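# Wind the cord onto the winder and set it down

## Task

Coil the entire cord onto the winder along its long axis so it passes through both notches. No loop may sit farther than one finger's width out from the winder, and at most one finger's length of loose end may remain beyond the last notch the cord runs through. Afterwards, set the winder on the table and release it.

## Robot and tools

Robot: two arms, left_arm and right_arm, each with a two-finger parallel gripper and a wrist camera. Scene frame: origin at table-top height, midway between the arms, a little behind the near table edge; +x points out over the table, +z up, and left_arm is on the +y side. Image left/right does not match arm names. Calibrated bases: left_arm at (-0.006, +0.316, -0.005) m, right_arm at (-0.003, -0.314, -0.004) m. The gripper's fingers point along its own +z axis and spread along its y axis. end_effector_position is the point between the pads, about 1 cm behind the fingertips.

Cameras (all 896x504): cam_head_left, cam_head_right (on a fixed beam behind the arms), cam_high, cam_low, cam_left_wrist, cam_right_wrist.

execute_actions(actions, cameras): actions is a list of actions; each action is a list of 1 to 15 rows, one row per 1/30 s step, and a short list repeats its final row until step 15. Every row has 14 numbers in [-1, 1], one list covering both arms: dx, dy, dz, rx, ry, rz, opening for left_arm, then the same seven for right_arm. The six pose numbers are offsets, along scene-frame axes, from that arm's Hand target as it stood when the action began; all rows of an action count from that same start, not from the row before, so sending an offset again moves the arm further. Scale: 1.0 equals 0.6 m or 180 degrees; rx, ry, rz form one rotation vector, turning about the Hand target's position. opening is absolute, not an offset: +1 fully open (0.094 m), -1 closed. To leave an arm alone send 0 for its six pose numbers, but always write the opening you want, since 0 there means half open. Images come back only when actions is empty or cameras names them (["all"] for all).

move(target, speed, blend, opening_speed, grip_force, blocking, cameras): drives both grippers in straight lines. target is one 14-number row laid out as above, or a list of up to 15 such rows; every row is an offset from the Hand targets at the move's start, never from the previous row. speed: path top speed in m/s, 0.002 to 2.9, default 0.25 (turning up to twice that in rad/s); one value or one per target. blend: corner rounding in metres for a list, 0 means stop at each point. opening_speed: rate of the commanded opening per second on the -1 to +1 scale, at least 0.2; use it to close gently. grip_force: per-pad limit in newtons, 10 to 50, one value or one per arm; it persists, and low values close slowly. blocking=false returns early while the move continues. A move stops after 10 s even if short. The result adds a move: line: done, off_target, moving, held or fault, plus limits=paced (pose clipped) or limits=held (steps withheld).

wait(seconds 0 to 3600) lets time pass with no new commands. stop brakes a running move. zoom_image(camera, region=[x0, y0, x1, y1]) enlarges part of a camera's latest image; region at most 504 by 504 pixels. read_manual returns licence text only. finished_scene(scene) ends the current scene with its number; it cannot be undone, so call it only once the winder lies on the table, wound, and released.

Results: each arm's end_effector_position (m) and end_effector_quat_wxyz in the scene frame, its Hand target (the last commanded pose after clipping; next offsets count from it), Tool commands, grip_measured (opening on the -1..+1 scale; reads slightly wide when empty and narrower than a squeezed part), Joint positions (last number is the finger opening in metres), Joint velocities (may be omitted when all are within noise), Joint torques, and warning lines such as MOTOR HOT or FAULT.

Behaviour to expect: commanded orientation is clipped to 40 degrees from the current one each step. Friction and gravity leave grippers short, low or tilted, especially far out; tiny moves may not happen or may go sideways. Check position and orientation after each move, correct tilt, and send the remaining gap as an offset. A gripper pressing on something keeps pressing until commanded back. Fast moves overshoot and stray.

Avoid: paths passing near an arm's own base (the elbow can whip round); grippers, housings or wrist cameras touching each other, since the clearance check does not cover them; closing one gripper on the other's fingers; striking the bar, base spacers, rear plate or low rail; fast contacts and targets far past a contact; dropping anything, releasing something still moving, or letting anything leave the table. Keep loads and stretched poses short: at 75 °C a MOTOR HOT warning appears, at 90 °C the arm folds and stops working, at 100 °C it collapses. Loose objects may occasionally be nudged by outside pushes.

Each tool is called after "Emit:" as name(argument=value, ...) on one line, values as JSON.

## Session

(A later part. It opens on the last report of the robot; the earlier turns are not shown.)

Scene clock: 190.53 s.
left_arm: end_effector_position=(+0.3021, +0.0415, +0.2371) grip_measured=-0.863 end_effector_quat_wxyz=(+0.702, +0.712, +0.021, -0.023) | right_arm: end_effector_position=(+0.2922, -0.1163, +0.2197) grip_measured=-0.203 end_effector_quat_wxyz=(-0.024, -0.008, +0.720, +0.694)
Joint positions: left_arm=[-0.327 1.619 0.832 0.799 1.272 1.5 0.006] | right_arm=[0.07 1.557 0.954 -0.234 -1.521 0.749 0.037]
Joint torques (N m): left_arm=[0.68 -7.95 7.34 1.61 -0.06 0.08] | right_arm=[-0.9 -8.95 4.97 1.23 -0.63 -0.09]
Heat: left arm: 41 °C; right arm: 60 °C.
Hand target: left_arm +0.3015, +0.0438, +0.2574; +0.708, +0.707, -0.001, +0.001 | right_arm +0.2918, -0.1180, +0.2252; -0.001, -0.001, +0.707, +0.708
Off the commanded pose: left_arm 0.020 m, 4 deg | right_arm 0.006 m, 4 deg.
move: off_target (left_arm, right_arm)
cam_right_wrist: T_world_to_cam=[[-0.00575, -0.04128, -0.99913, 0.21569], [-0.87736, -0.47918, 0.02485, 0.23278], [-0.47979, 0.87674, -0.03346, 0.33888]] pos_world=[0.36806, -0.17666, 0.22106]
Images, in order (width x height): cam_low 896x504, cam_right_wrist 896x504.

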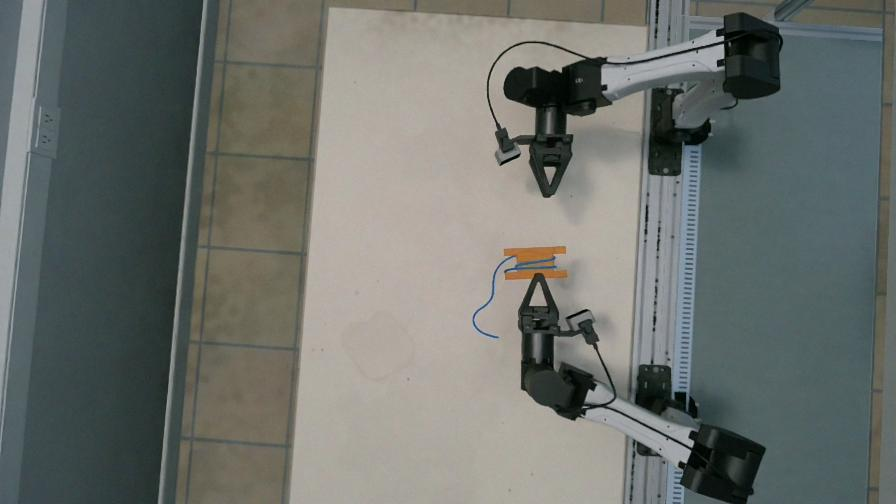

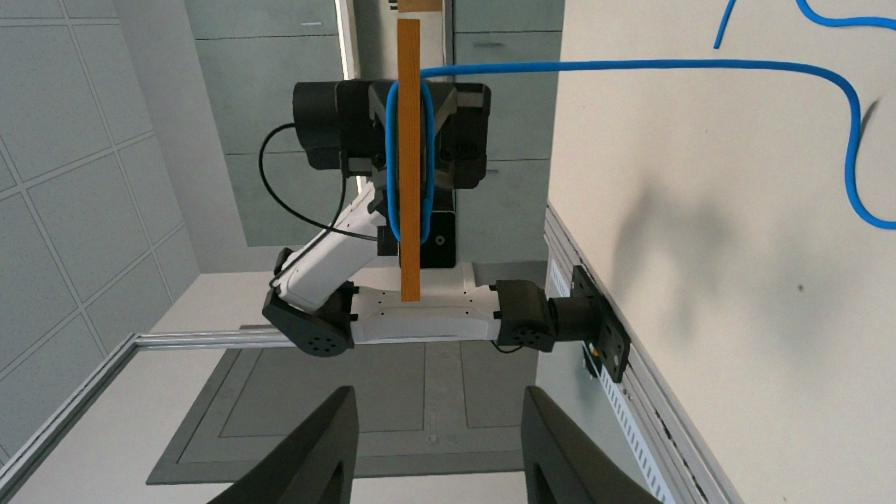

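Emit:
move(target=[[0,0,0,0,0,0,-0.95,0.039,0.08,0.013,0,0.009,0,-0.2],[0,0,0,0,0,0,-0.95,0.039,0.193,0.013,0,0.009,0,-0.2],[0,0,0,0,0,0,-0.95,0.039,0.193,0.013,0,0.009,0,-0.95],[0,0,0,0,0,0,-0.3,0.039,0.193,0.035,0,0.005,0,-0.95],[0,0.135,0,0,0,0,-0.3,0.039,0.193,0.05,0,0,0,-0.95]], speed=0.25)

Emit:
move(target=[[0,0,-0.02,0,0.5,0,-0.3,-0.03,0,0,0,-0.5,0,-0.95],[0,0,-0.033,0,0.98,0,-0.3,-0.03,0,0,0,-1.0,0,-0.95]], speed=0.5, blend=[0.05,0], cameras=["cam_left_wrist","cam_low"])

Emit:
zoom_image(camera="cam_low", region=[470, 205, 610, 345])

Scene clock: 231.67 s.
left_arm: end_effector_position=(+0.3095, +0.1226, +0.2488) grip_measured=-0.302 end_effector_quat_wxyz=(+0.703, +0.711, +0.018, -0.004) | right_arm: end_effector_position=(+0.3143, -0.0042, +0.2339) grip_measured=-0.841 end_effector_quat_wxyz=(-0.026, +0.020, +0.714, +0.700)
Joint positions: left_arm=[-0.072 1.572 0.799 0.875 1.503 1.442 0.033] | right_arm=[0.396 1.694 0.925 0.718 -1.175 1.58 0.007]
Joint torques (N m): left_arm=[0.66 -6.72 4.97 1.78 0.14 -0.24] | right_arm=[0.2 -11.63 7.83 1.45 0.11 -0.28]
Heat: left arm: 42 °C; right arm: 56 °C.
Hand target: left_arm +0.3015, +0.1248, +0.2574; +0.708, +0.707, -0.001, +0.001 | right_arm +0.3152, -0.0022, +0.2551; -0.001, -0.001, +0.707, +0.708
Off the commanded pose: left_arm 0.012 m, 2 deg | right_arm 0.021 m, 4 deg.
move: off_target (left_arm, right_arm); target 4's new opening was sent with left_arm's hand 0.019 m and 4 deg from that target

Scene clock: 236.27 s.
left_arm: end_effector_position=(+0.2986, +0.1231, +0.2325) grip_measured=-0.302 end_effector_quat_wxyz=(+0.006, +0.025, +0.721, -0.693) | right_arm: end_effector_position=(+0.3006, -0.0038, +0.2310) grip_measured=-0.841 end_effector_quat_wxyz=(+0.697, -0.716, +0.026, +0.024)
Joint positions: left_arm=[-0.072 1.564 1.013 -0.277 1.539 -0.696 0.033] | right_arm=[0.415 1.646 0.867 0.715 -1.145 -1.568 0.007]
Joint torques (N m): left_arm=[0.81 -4.81 6.41 1.68 0.56 -0.05] | right_arm=[0.34 -12.48 6.84 1.37 0.01 -0.15]
Heat: left arm: 42 °C; right arm: 57 °C.
Hand target: left_arm +0.3014, +0.1248, +0.2376; +0.023, +0.023, +0.707, -0.706 | right_arm +0.2972, -0.0022, +0.2552; +0.707, -0.708, +0.001, -0.001
Off the commanded pose: left_arm 0.006 m, 3 deg | right_arm 0.024 m, 4 deg.
move: off_target (left_arm, right_arm)
cam_left_wrist: T_world_to_cam=[[-0.06295, -0.01763, 0.99786, -0.21042], [-0.89527, 0.44286, -0.04865, 0.26305], [-0.44105, -0.89642, -0.04366, 0.34254]] pos_world=[0.37333, 0.18686, 0.23772]
Images, in order (width x height): cam_low 896x504, cam_left_wrist 896x504.

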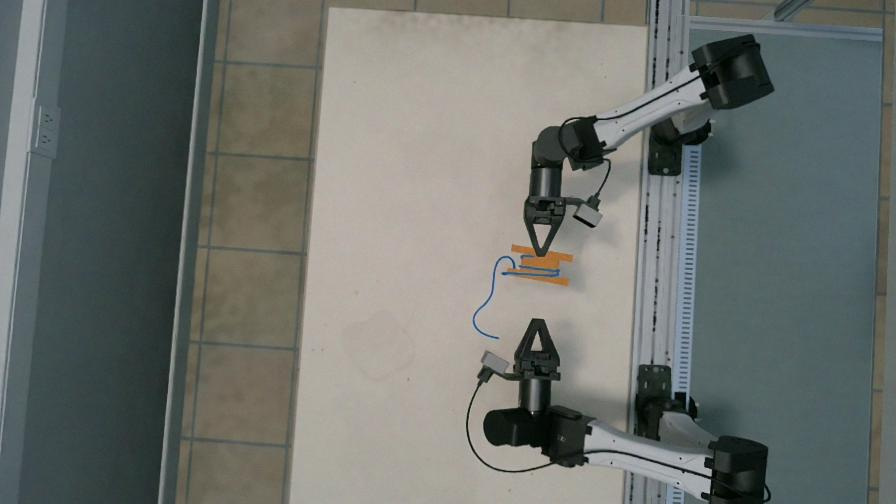

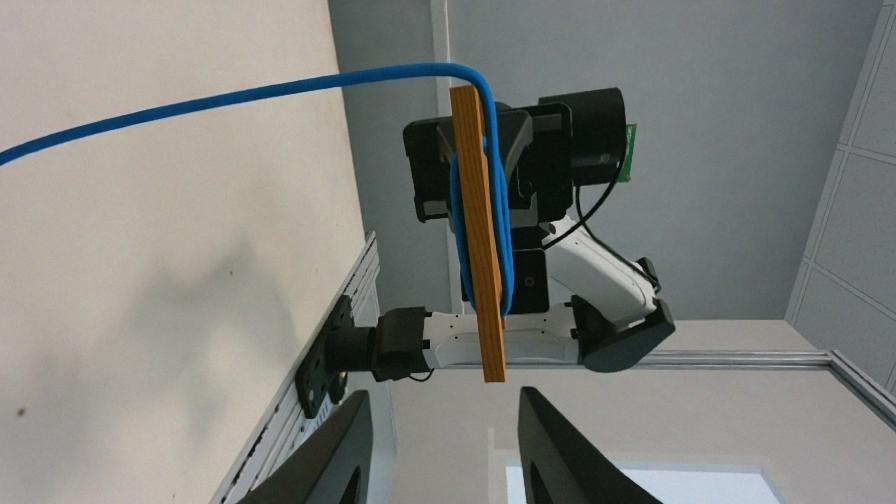

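Scaled by 3.600 from the camera's image (finer frame: 1280x720).

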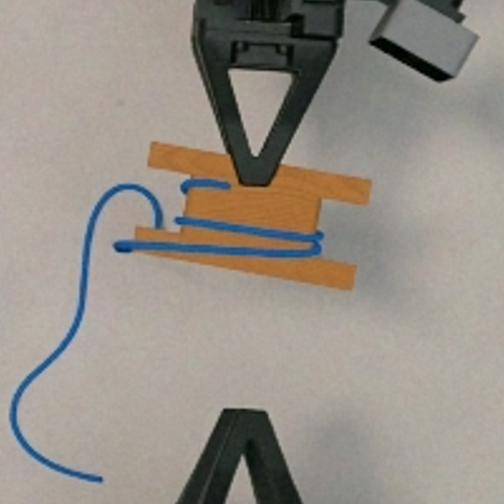

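Emit:
move(target=[[0.084,0.02,-0.229,0,-0.482,0,0.4,0,0,0,0,0,0,-0.95],[0.084,-0.188,-0.229,0,-0.482,0,0.4,0,0,0,0,0,0,-0.95],[0.084,-0.188,-0.229,0,-0.482,0,-0.93,0,0,0,0,0,0,-0.95]], speed=[0.4,0.2,0.2], cameras=["cam_left_wrist","cam_low"])

Emit:
zoom_image(camera="cam_low", region=[470, 205, 610, 345])

Scene clock: 258.30 s.
left_arm: end_effector_position=(+0.3512, +0.0130, +0.1058) grip_measured=-0.928 end_effector_quat_wxyz=(+0.499, +0.507, +0.495, -0.498) | right_arm: end_effector_position=(+0.3006, -0.0039, +0.2307) grip_measured=-0.841 end_effector_quat_wxyz=(+0.697, -0.716, +0.026, +0.024)
Joint positions: left_arm=[-0.364 2.197 0.934 1.302 1.241 -0.02 0.003] | right_arm=[0.415 1.646 0.867 0.714 -1.145 -1.57 0.007]
Joint torques (N m): left_arm=[-0.31 -6.04 3.6 2.11 -0.26 -0.11] | right_arm=[0.44 -12.59 6.97 1.31 0.05 -0.12]
Heat: left arm: 41 °C; right arm: 62 °C.
Hand target: left_arm +0.3518, +0.0121, +0.1000; +0.502, +0.502, +0.498, -0.497 | right_arm +0.2972, -0.0022, +0.2552; +0.707, -0.708, +0.001, -0.001
Off the commanded pose: left_arm 0.006 m, 1 deg | right_arm 0.025 m, 4 deg.
move: done
cam_left_wrist: T_world_to_cam=[[-0.99896, 0.03166, -0.03266, 0.35449], [0.04296, 0.42091, -0.90609, 0.11417], [-0.01494, -0.90655, -0.42183, 0.15209]] pos_world=[0.35149, 0.0786, 0.17919]
Images, in order (width x height): cam_low 896x504, cam_left_wrist 896x504.

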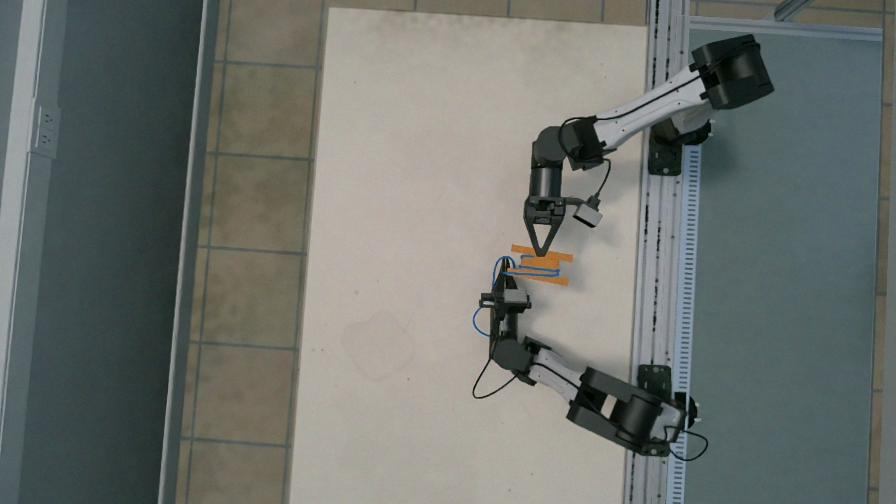

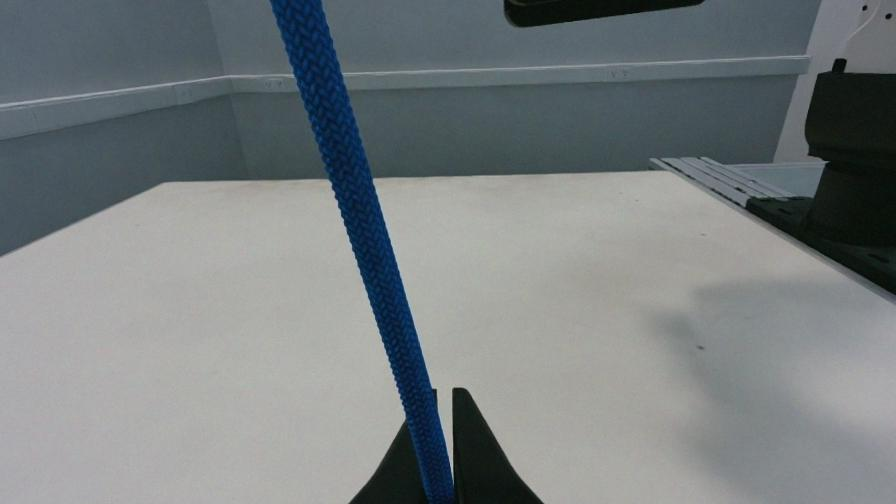

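Scaled by 3.600 from the camera's image (finer frame: 1280x720).

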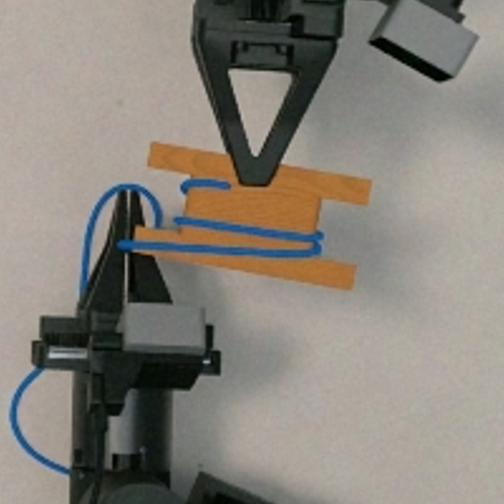

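Emit:
move(target=[[0.067,0,0.02,0,0,0,-0.93,0,0,0,0,0,0,-0.95],[0.067,-0.07,0.02,0,0,0,-0.93,0,0,0,0,0,0,-0.95],[-0.01,-0.07,-0.02,0,0,0,-0.93,0,0,0,0,0,0,-0.95],[-0.02,-0.035,-0.04,0,0,0,-0.93,0,0,0,0,0,0,-0.95]], speed=0.15, blend=[0.01,0.01,0,0], cameras=["cam_left_wrist","cam_low"])

Emit:
zoom_image(camera="cam_low", region=[470, 205, 610, 345])

Scene clock: 269.10 s.
left_arm: end_effector_position=(+0.3422, -0.0109, +0.0810) grip_measured=-0.928 end_effector_quat_wxyz=(+0.501, +0.498, +0.505, -0.496) | right_arm: end_effector_position=(+0.3006, -0.0039, +0.2307) grip_measured=-0.841 end_effector_quat_wxyz=(+0.697, -0.716, +0.026, +0.024)
Joint positions: left_arm=[-0.436 2.276 0.926 1.378 1.147 -0.025 0.003] | right_arm=[0.415 1.646 0.867 0.714 -1.145 -1.57 0.007]
Joint torques (N m): left_arm=[0.39 -6.3 3.3 2.21 0.07 0.03] | right_arm=[0.43 -12.85 6.93 1.31 0.04 -0.1]
Heat: left arm: 41 °C; right arm: 63 °C.
Hand target: left_arm +0.3397, -0.0090, +0.0761; +0.503, +0.502, +0.498, -0.497 | right_arm +0.2972, -0.0022, +0.2552; +0.707, -0.708, +0.001, -0.001
Off the commanded pose: left_arm 0.006 m, 1 deg | right_arm 0.025 m, 4 deg.
move: done
cam_left_wrist: T_world_to_cam=[[-0.9998, 0.01023, -0.01696, 0.34429], [0.01969, 0.42273, -0.90604, 0.11016], [-0.0021, -0.9062, -0.42285, 0.11545]] pos_world=[0.3423, 0.05453, 0.15447]
Images, in order (width x height): cam_low 896x504, cam_left_wrist 896x504.

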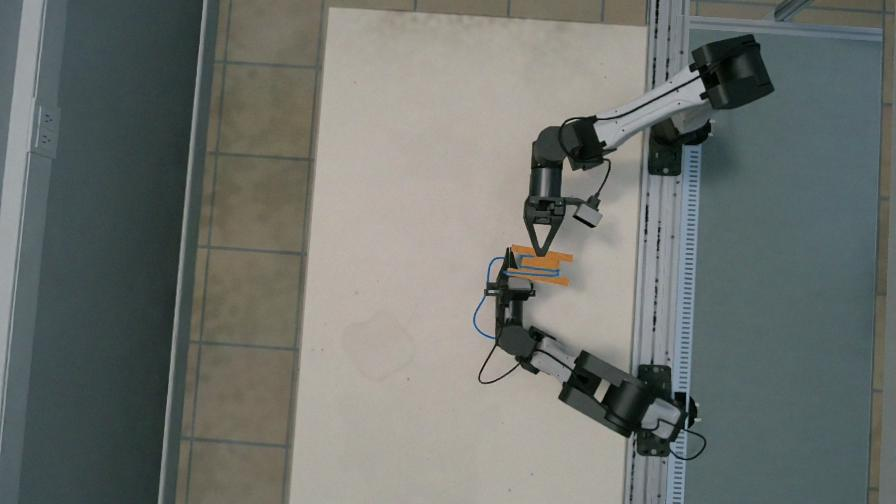

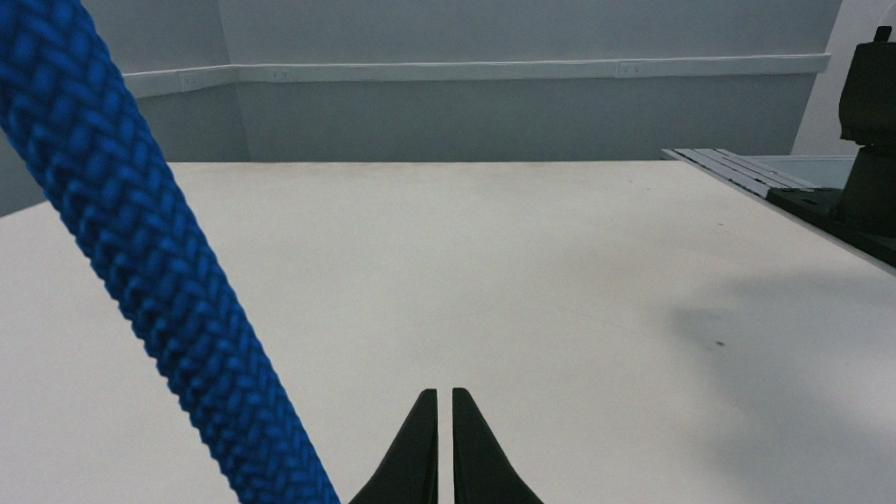

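Scaled by 3.600 from the camera's image (finer frame: 1280x720).

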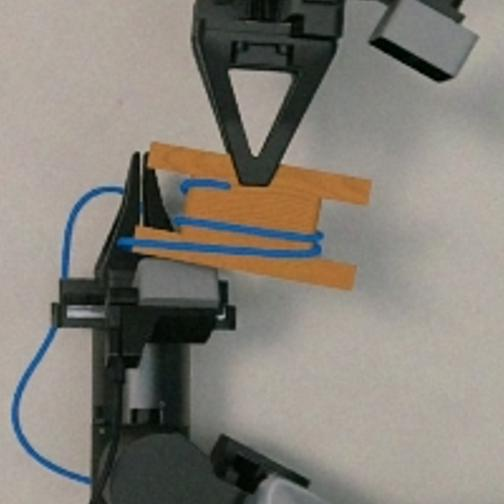

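Emit:
move(target=[[0,0.13,0,0,0,0,-0.93,0,0,0,0,0,0,-0.95],[0.043,0.13,0.04,0,0,0,0.4,0,0,0,0,0,0,-0.95],[0.043,0.015,0.04,0,0,0,0.4,0,0,0,0,0,0,-0.95],[0.043,0.015,0.04,0,0,0,-1,0,0,0,0,0,0,-0.95]], speed=0.25, cameras=["cam_left_wrist"])

Scene clock: 283.47 s.
left_arm: end_effector_position=(+0.3565, +0.0004, +0.0862) grip_measured=-0.997 end_effector_quat_wxyz=(+0.482, +0.497, +0.509, -0.511) | right_arm: end_effector_position=(+0.3006, -0.0039, +0.2304) grip_measured=-0.841 end_effector_quat_wxyz=(+0.697, -0.716, +0.026, +0.025)
Joint positions: left_arm=[-0.39 2.276 0.988 1.302 1.223 -0.05 0] | right_arm=[0.415 1.646 0.867 0.711 -1.145 -1.57 0.007]
Joint torques (N m): left_arm=[0.58 -9.63 5.53 1.71 -0.25 0.16] | right_arm=[0.46 -12.62 6.91 1.4 0.01 -0.15]
Heat: left arm: 42 °C; right arm: 65 °C.
Hand target: left_arm +0.3656, +0.0000, +0.1002; +0.503, +0.502, +0.498, -0.497 | right_arm +0.2972, -0.0022, +0.2552; +0.707, -0.708, +0.001, +0.000
Off the commanded pose: left_arm 0.017 m, 3 deg | right_arm 0.025 m, 4 deg.
move: off_target (left_arm); target 2's new opening was sent with left_arm's hand 0.020 m and 3 deg from that target; target 4's new opening was sent with left_arm's hand 0.017 m and 3 deg from that target
cam_left_wrist: T_world_to_cam=[[-0.99899, 0.03955, 0.02129, 0.35495], [-0.00229, 0.42864, -0.90347, 0.11751], [-0.04486, -0.90261, -0.42811, 0.14369]] pos_world=[0.36131, 0.06529, 0.16012]

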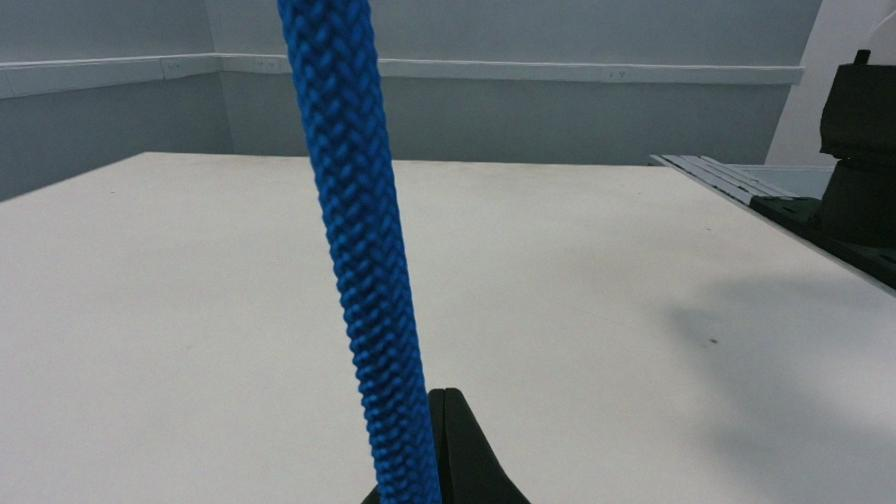

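Emit:
move(target=[[0.075,0,-0.02,0,0,0,-1,0,0,0,0,0,0,-0.95],[0.075,-0.06,-0.025,0,0,0,-1,0,0,0,0,0,0,-0.95],[-0.01,-0.06,-0.025,0,0,0,-1,0,0,0,0,0,0,-0.95]], speed=0.15, blend=[0.01,0.01,0], cameras=["cam_left_wrist","cam_low","cam_high"])

Emit:
zoom_image(camera="cam_low", region=[470, 205, 610, 345])

Emit:
zoom_image(camera="cam_high", region=[400, 180, 540, 330])

Scene clock: 304.10 s.
left_arm: end_effector_position=(+0.3563, -0.0345, +0.0594) grip_measured=-0.997 end_effector_quat_wxyz=(+0.470, +0.492, +0.524, -0.513) | right_arm: end_effector_position=(+0.3006, -0.0039, +0.2304) grip_measured=-0.841 end_effector_quat_wxyz=(+0.697, -0.716, +0.026, +0.025)
Joint positions: left_arm=[-0.472 2.367 1.058 1.272 1.135 -0.037 0] | right_arm=[0.415 1.646 0.867 0.711 -1.145 -1.57 0.007]
Joint torques (N m): left_arm=[-0.16 -12.01 3.58 2.23 -0.22 0.14] | right_arm=[0.36 -12.64 6.87 1.32 0.03 -0.15]
Heat: left arm: 44 °C; right arm: 66 °C.
Hand target: left_arm +0.3595, -0.0360, +0.0851; +0.502, +0.502, +0.498, -0.498 | right_arm +0.2971, -0.0022, +0.2552; +0.707, -0.708, +0.001, +0.000
Off the commanded pose: left_arm 0.026 m, 5 deg | right_arm 0.025 m, 4 deg.
move: off_target (left_arm)
cam_left_wrist: T_world_to_cam=[[-0.99795, 0.03253, 0.05505, 0.35404], [-0.03472, 0.44728, -0.89372, 0.11982], [-0.0537, -0.8938, -0.44524, 0.10506]] pos_world=[0.36311, 0.02879, 0.13438]
Images, in order (width x height): cam_high 896x504, cam_low 896x504, cam_left_wrist 896x504.

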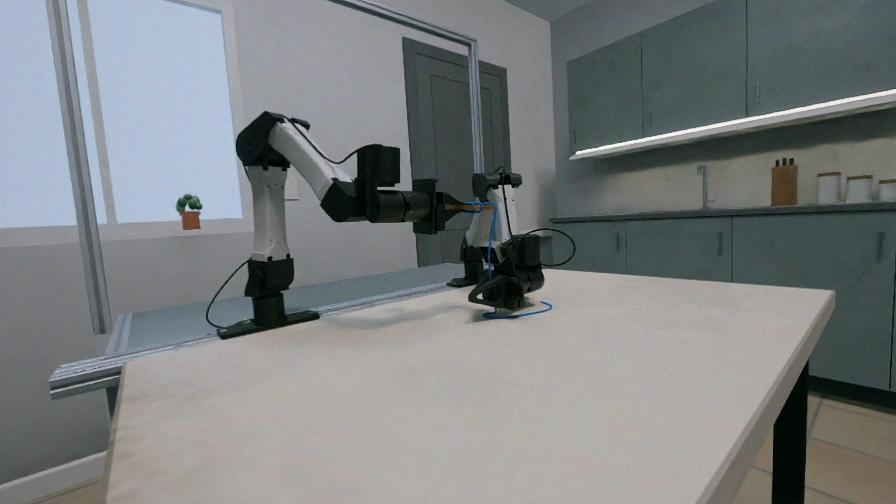

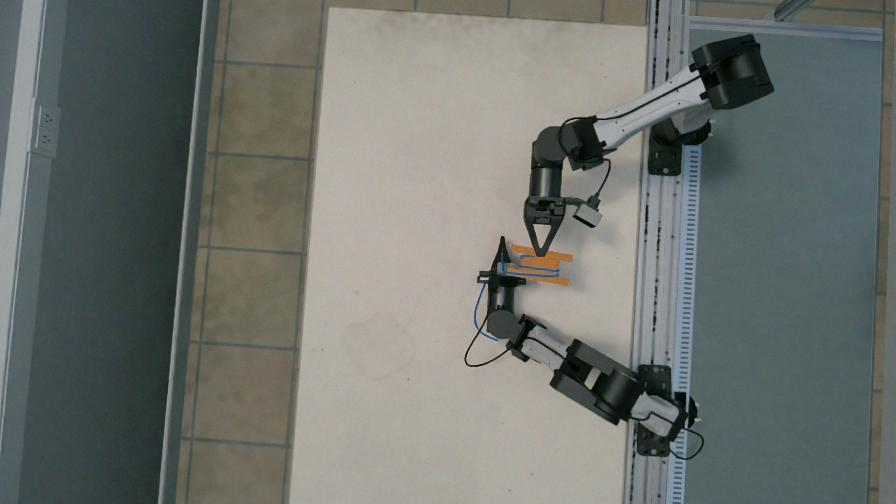

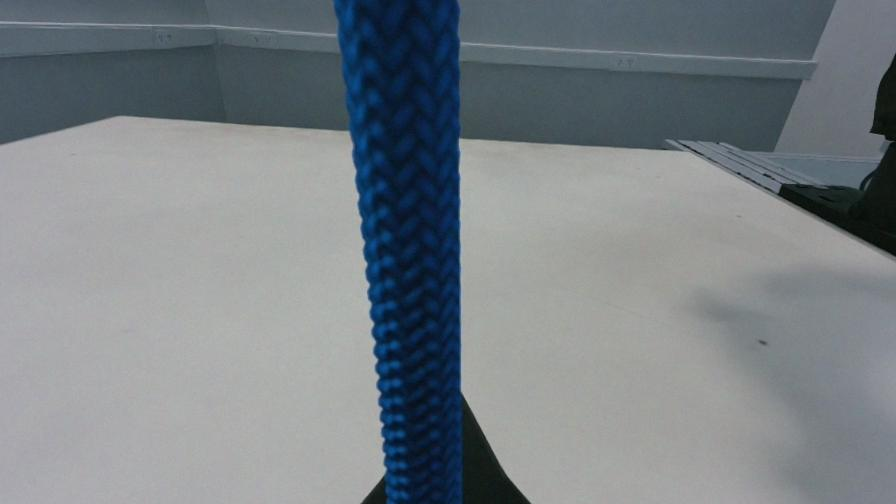

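Scaled by 3.600 from the camera's image (finer frame: 1280x720).

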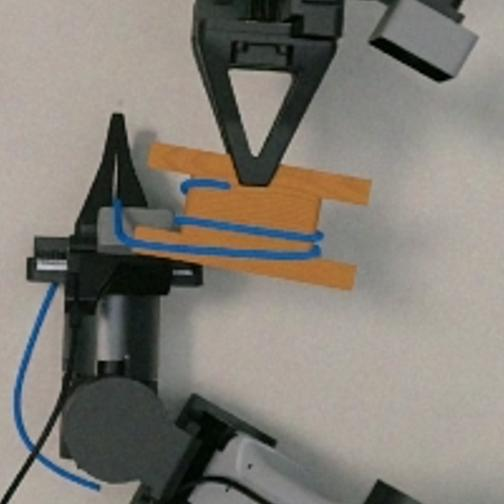

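Scaled by 3.360 from the camera's image (finer frame: 1280x720).

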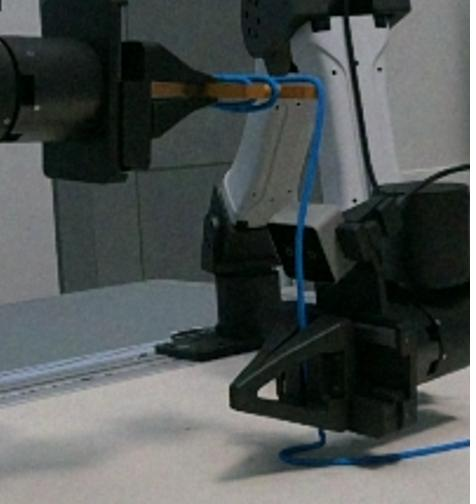

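Emit:
move(target=[[0,-0.05,0.01,0,0,0,-1,0,0,0,0,0,0,-0.95],[-0.07,-0.05,0.0,0,0,0,-1,0,0,0,0,0,0,-0.95]], speed=0.15, cameras=["cam_low","cam_high"])

Emit:
zoom_image(camera="cam_low", region=[470, 205, 610, 345])

Emit:
zoom_image(camera="cam_high", region=[400, 180, 540, 330])

Scene clock: 314.30 s.
left_arm: end_effector_position=(+0.3134, -0.0659, +0.0591) grip_measured=-0.997 end_effector_quat_wxyz=(+0.468, +0.496, +0.524, -0.511) | right_arm: end_effector_position=(+0.3006, -0.0039, +0.2304) grip_measured=-0.841 end_effector_quat_wxyz=(+0.697, -0.716, +0.026, +0.025)
Joint positions: left_arm=[-0.595 2.321 0.955 1.322 1.016 -0.03 0] | right_arm=[0.415 1.646 0.867 0.711 -1.145 -1.57 0.007]
Joint torques (N m): left_arm=[0.24 -11.63 3.22 2.32 -0.23 0.16] | right_arm=[0.5 -12.72 7.12 1.37 0.06 -0.12]
Heat: left arm: 49 °C; right arm: 66 °C.
Hand target: left_arm +0.3176, -0.0660, +0.0852; +0.503, +0.502, +0.498, -0.497 | right_arm +0.2971, -0.0022, +0.2552; +0.707, -0.708, +0.001, +0.000
Off the commanded pose: left_arm 0.026 m, 5 deg | right_arm 0.025 m, 4 deg.
move: off_target (left_arm)
Images, in order (width x height): cam_high 896x504, cam_low 896x504.

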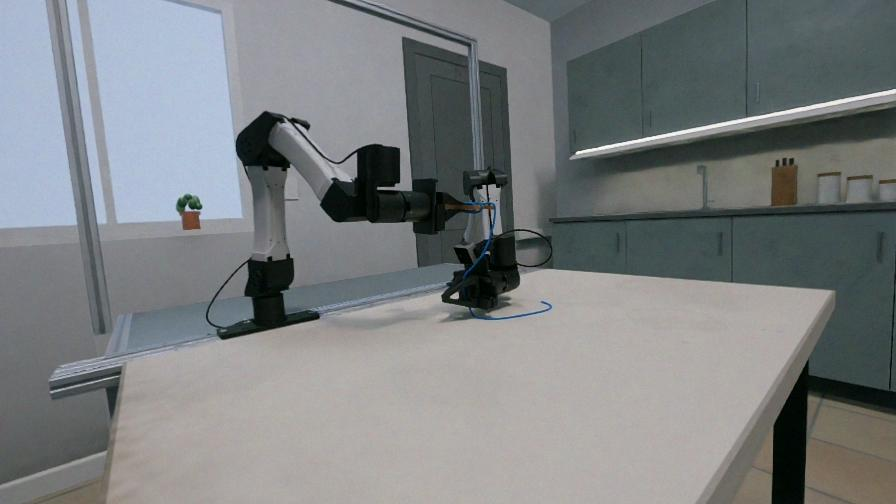

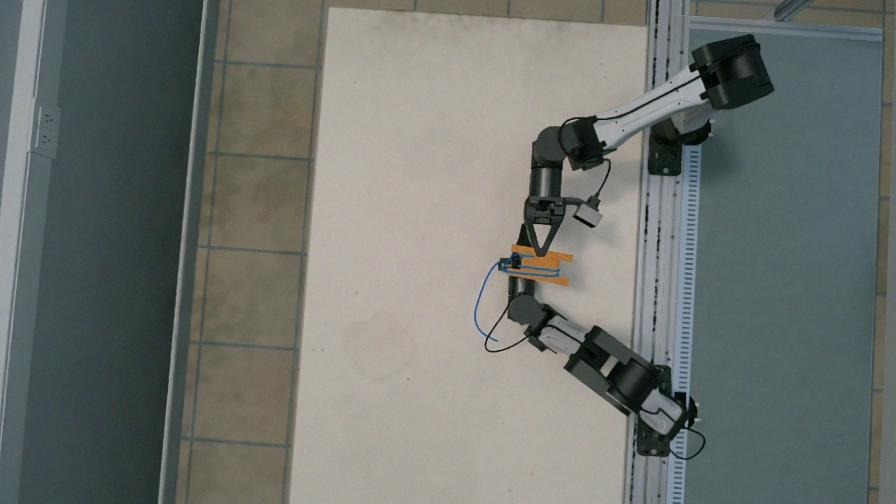

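Scaled by 3.600 from the camera's image (finer frame: 1280x720).

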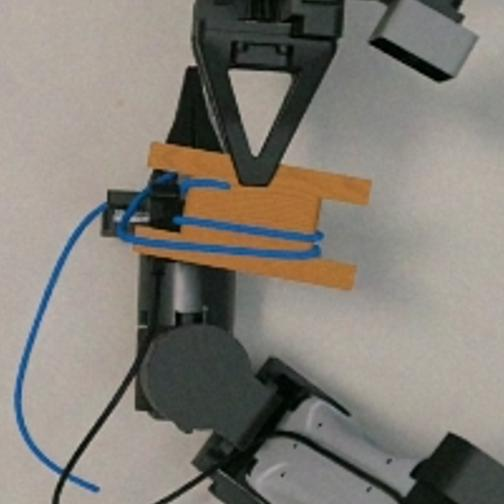

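Scaled by 3.360 from the camera's image (finer frame: 1280x720).

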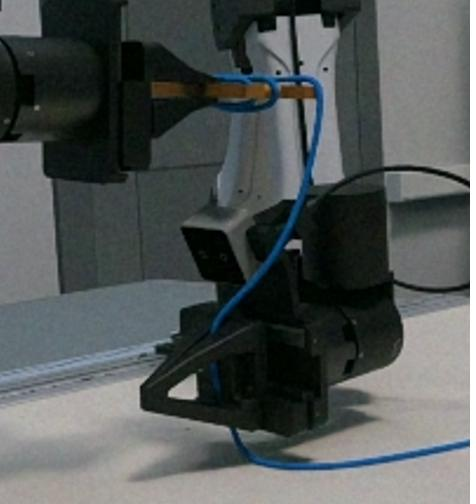

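Emit:
move(target=[[0.1,0.04,0,0,0,0,-1,0,0,0,0,0,0,-0.95],[0.1,0.04,0,0,0,0,-1,0,0,0,0,0.55,0,-0.95],[0.1,0.045,0,0,0,0,-1,0,0,0,0,0,0,-0.95]], speed=[0.15,0.35,0.3], cameras=["cam_low","cam_high","cam_left_wrist"])

Emit:
zoom_image(camera="cam_low", region=[470, 205, 610, 345])

Emit:
zoom_image(camera="cam_high", region=[400, 180, 540, 330])

Scene clock: 336.17 s.
left_arm: end_effector_position=(+0.3746, -0.0405, +0.0888) grip_measured=-0.997 end_effector_quat_wxyz=(+0.503, +0.499, +0.501, -0.497) | right_arm: end_effector_position=(+0.3009, -0.0031, +0.2401) grip_measured=-0.841 end_effector_quat_wxyz=(+0.701, -0.713, +0.018, +0.017)
Joint positions: left_arm=[-0.469 2.338 1.127 1.252 1.117 -0.029 0] | right_arm=[0.417 1.636 0.882 0.713 -1.144 -1.569 0.007]
Joint torques (N m): left_arm=[0.8 -7.38 5.56 1.85 0.06 0.05] | right_arm=[0.24 -11.32 5.79 1.36 0.06 -0.15]
Heat: left arm: 50 °C; right arm: 65 °C.
Hand target: left_arm +0.3777, -0.0390, +0.0852; +0.503, +0.502, +0.498, -0.497 | right_arm +0.2973, -0.0023, +0.2552; +0.707, -0.708, +0.001, -0.001
Off the commanded pose: left_arm 0.005 m, 1 deg | right_arm 0.016 m, 3 deg.
move: off_target (right_arm)
cam_left_wrist: T_world_to_cam=[[-0.99964, 0.01292, -0.02355, 0.37774], [0.02679, 0.41717, -0.90843, 0.12642], [-0.00191, -0.90874, -0.41737, 0.09138]] pos_world=[0.37439, 0.02542, 0.16188]
Images, in order (width x height): cam_high 896x504, cam_low 896x504, cam_left_wrist 896x504.

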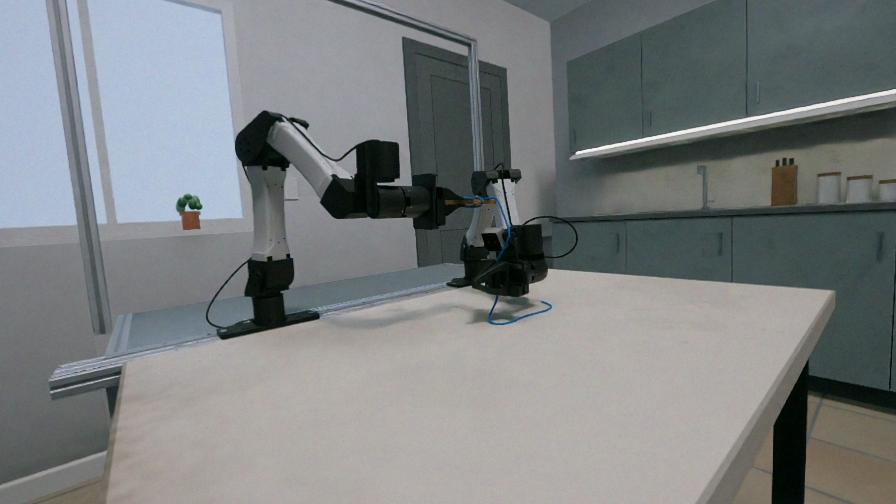

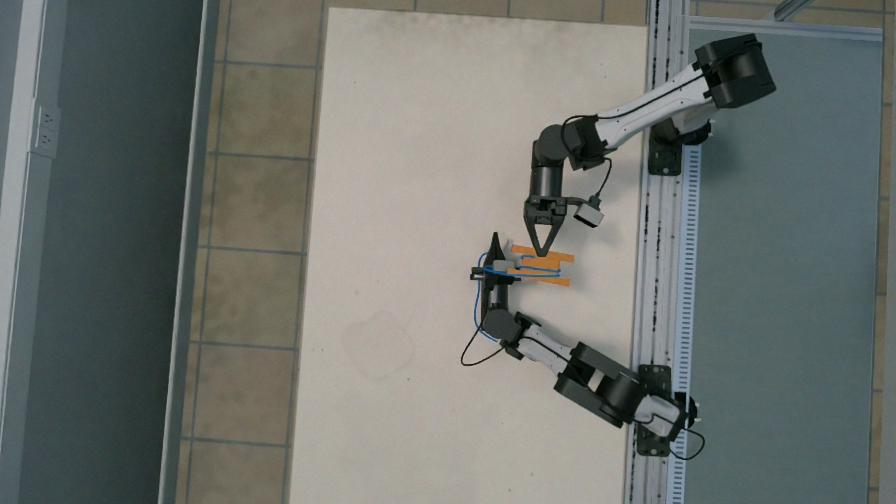

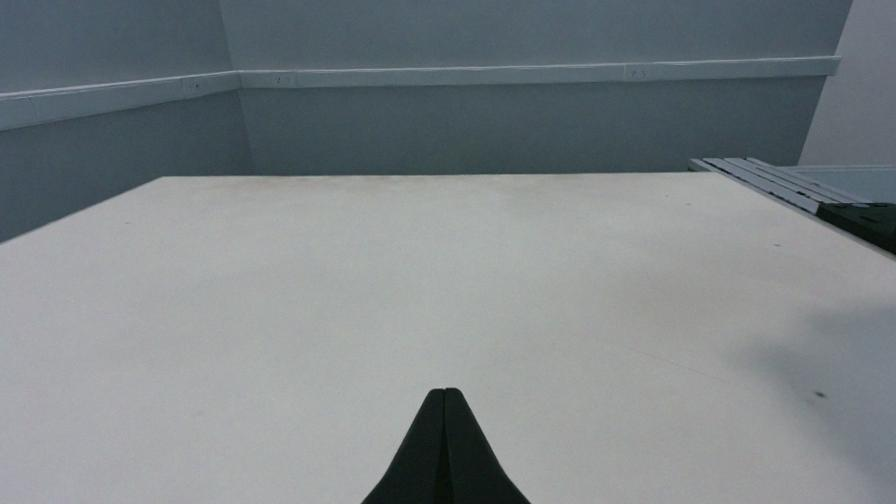

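Scaled by 3.600 from the camera's image (finer frame: 1280x720).

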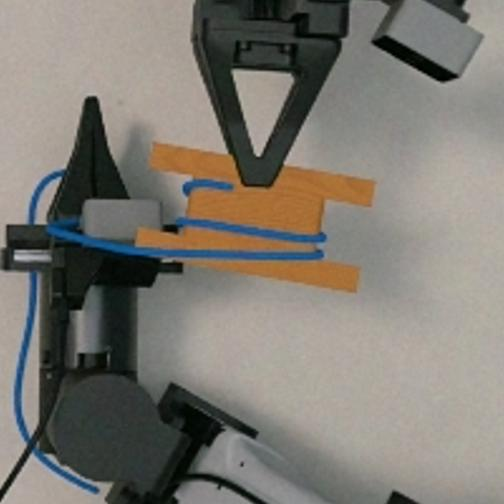

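Scaled by 3.360 from the camera's image (finer frame: 1280x720).

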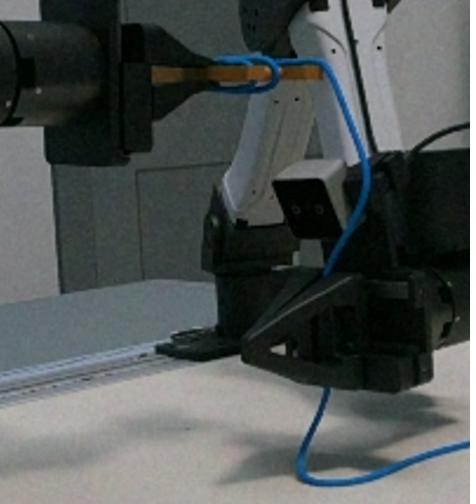

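Emit:
move(target=[[0,0.06,0,0,0,0,0.2,0,0,0,0,0,0,-0.95],[0,0.27,0,0,0,0,0.3,0,0,0,0,0.5,0,-0.95],[-0.04,0.25,0.02,0,0,0,0.4,0,0.02,0,0,1.0,0,-0.95]], speed=[0.2,0.4,0.4], blend=[0,0.04,0], cameras=["cam_low","cam_left_wrist"])

Emit:
zoom_image(camera="cam_low", region=[470, 205, 610, 345])

Scene clock: 356.63 s.
left_arm: end_effector_position=(+0.3522, +0.1125, +0.0784) grip_measured=+0.398 end_effector_quat_wxyz=(+0.474, +0.485, +0.521, -0.519) | right_arm: end_effector_position=(+0.2977, +0.0076, +0.2452) grip_measured=-0.841 end_effector_quat_wxyz=(-0.014, +0.008, +0.713, +0.701)
Joint positions: left_arm=[-0.101 2.274 0.853 1.498 1.503 -0.153 0.066] | right_arm=[0.448 1.636 0.907 0.687 -1.121 1.555 0.007]
Joint torques (N m): left_arm=[-0.25 -10.7 2.69 1.97 -0.28 0.12] | right_arm=[0.13 -9.24 6.05 1.73 0.1 -0.05]
Heat: left arm: 50 °C; right arm: 63 °C.
Hand target: left_arm +0.3536, +0.1110, +0.0971; +0.502, +0.502, +0.498, -0.498 | right_arm +0.2973, +0.0097, +0.2552; -0.001, -0.001, +0.707, +0.708
Off the commanded pose: left_arm 0.019 m, 5 deg | right_arm 0.010 m, 2 deg.
move: off_target (left_arm); blend cut to 0 m at target 2; target 2's new opening was sent with left_arm's hand 0.011 m and 3 deg from that target; target 3's new opening was sent with left_arm's hand 0.019 m and 5 deg from that target
cam_left_wrist: T_world_to_cam=[[-0.99769, 0.03, 0.06091, 0.3438], [-0.04222, 0.42852, -0.90255, 0.07639], [-0.05318, -0.90303, -0.42626, 0.24412]] pos_world=[0.35921, 0.1774, 0.15207]

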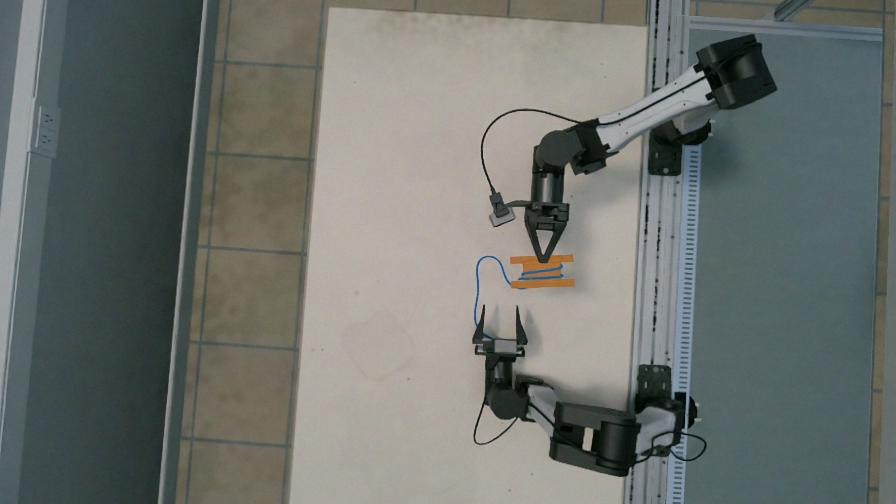

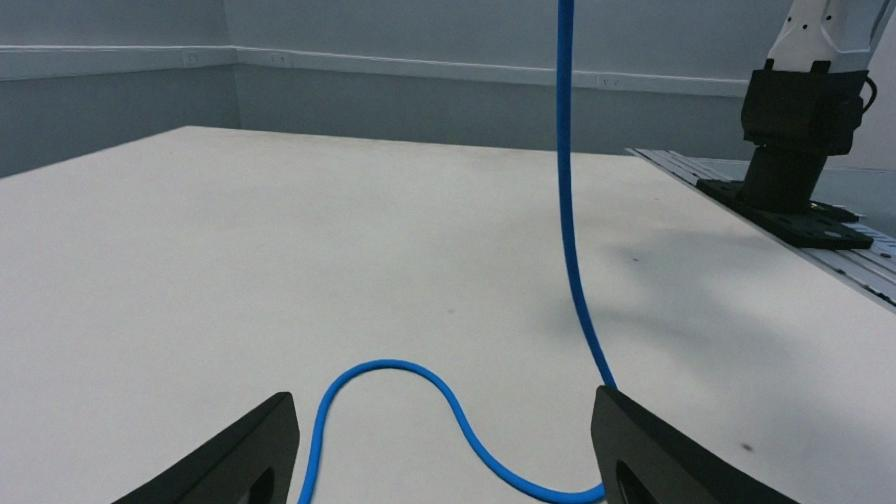

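Scaled by 3.600 from the camera's image (finer frame: 1280x720).

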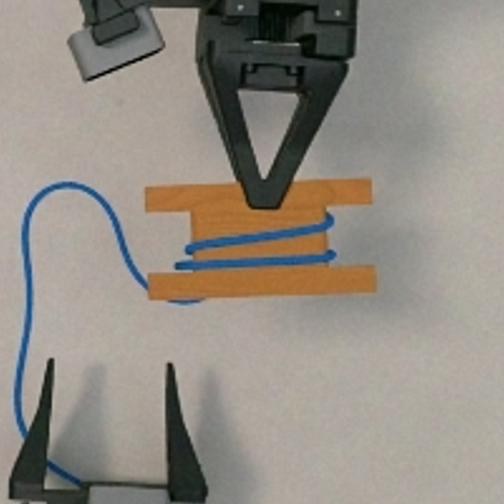

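Emit:
move(target=[[-0.079,0.01,0.03,0,0,0,0.4,0,0,0,0,0,0,-0.95],[-0.079,-0.13,0.03,0,0,0,0.4,0,0,0,0,0,0,-0.95],[-0.079,-0.13,0.03,0,0,0,-0.93,0,0,0,0,0,0,-0.95],[-0.014,-0.148,0.03,0,0,0,-0.93,0,0,0,0,0,0,-0.95]], speed=0.2, cameras=["cam_low","cam_left_wrist"])

Emit:
zoom_image(camera="cam_low", region=[470, 205, 610, 345])

Scene clock: 370.53 s.
left_arm: end_effector_position=(+0.3377, +0.0228, +0.1169) grip_measured=-0.923 end_effector_quat_wxyz=(+0.496, +0.501, +0.499, -0.504) | right_arm: end_effector_position=(+0.2977, +0.0076, +0.2453) grip_measured=-0.841 end_effector_quat_wxyz=(-0.014, +0.008, +0.713, +0.701)
Joint positions: left_arm=[-0.351 2.131 0.861 1.326 1.254 -0.055 0.004] | right_arm=[0.448 1.636 0.907 0.688 -1.121 1.555 0.007]
Joint torques (N m): left_arm=[0.4 -5.93 5.75 1.67 -0.19 0.15] | right_arm=[0.03 -9.57 6.02 1.77 0.04 0.03]
Heat: left arm: 50 °C; right arm: 60 °C.
Hand target: left_arm +0.3452, +0.0222, +0.1151; +0.503, +0.502, +0.498, -0.497 | right_arm +0.2973, +0.0097, +0.2552; -0.001, -0.001, +0.707, +0.708
Off the commanded pose: left_arm 0.008 m, 1 deg | right_arm 0.010 m, 2 deg.
move: done; target 3's new opening was sent with left_arm's hand 0.016 m and 3 deg from that target
cam_left_wrist: T_world_to_cam=[[-0.9994, 0.03175, -0.01376, 0.33899], [0.02576, 0.41684, -0.90861, 0.12689], [-0.02311, -0.90843, -0.41741, 0.16771]] pos_world=[0.3394, 0.0887, 0.18996]

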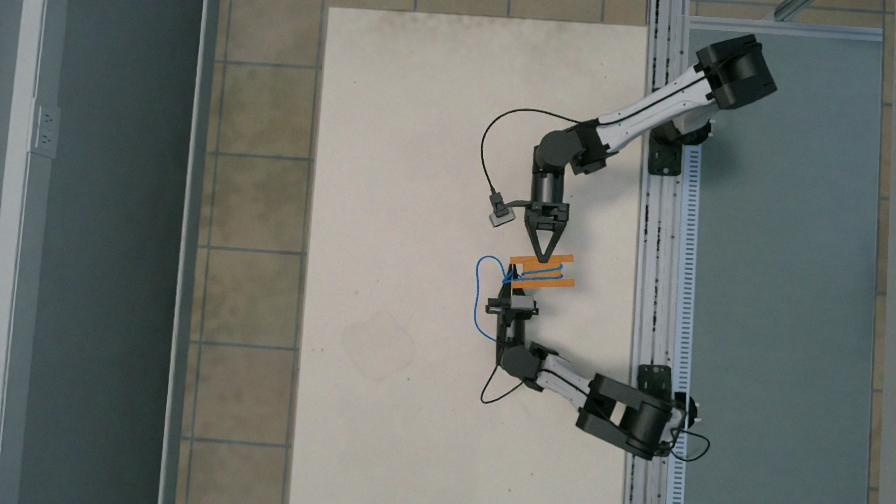

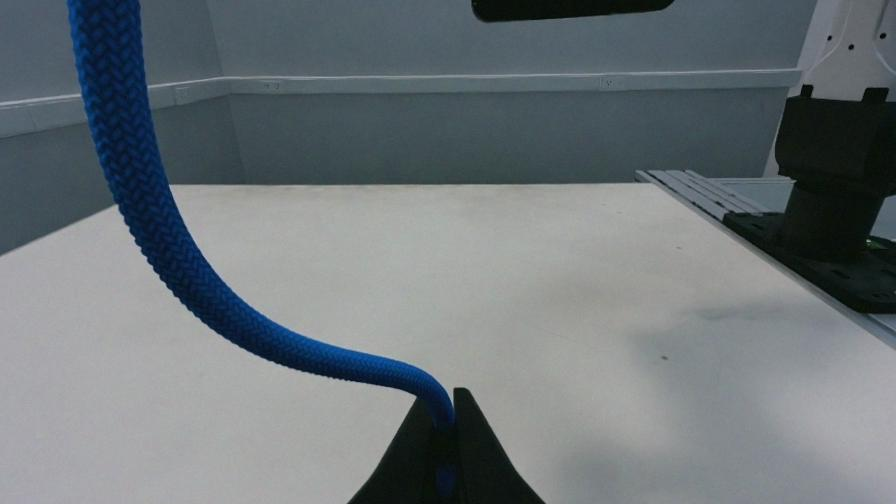

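Scaled by 3.600 from the camera's image (finer frame: 1280x720).

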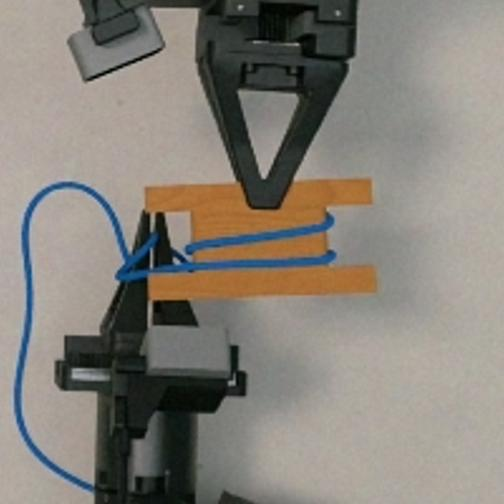

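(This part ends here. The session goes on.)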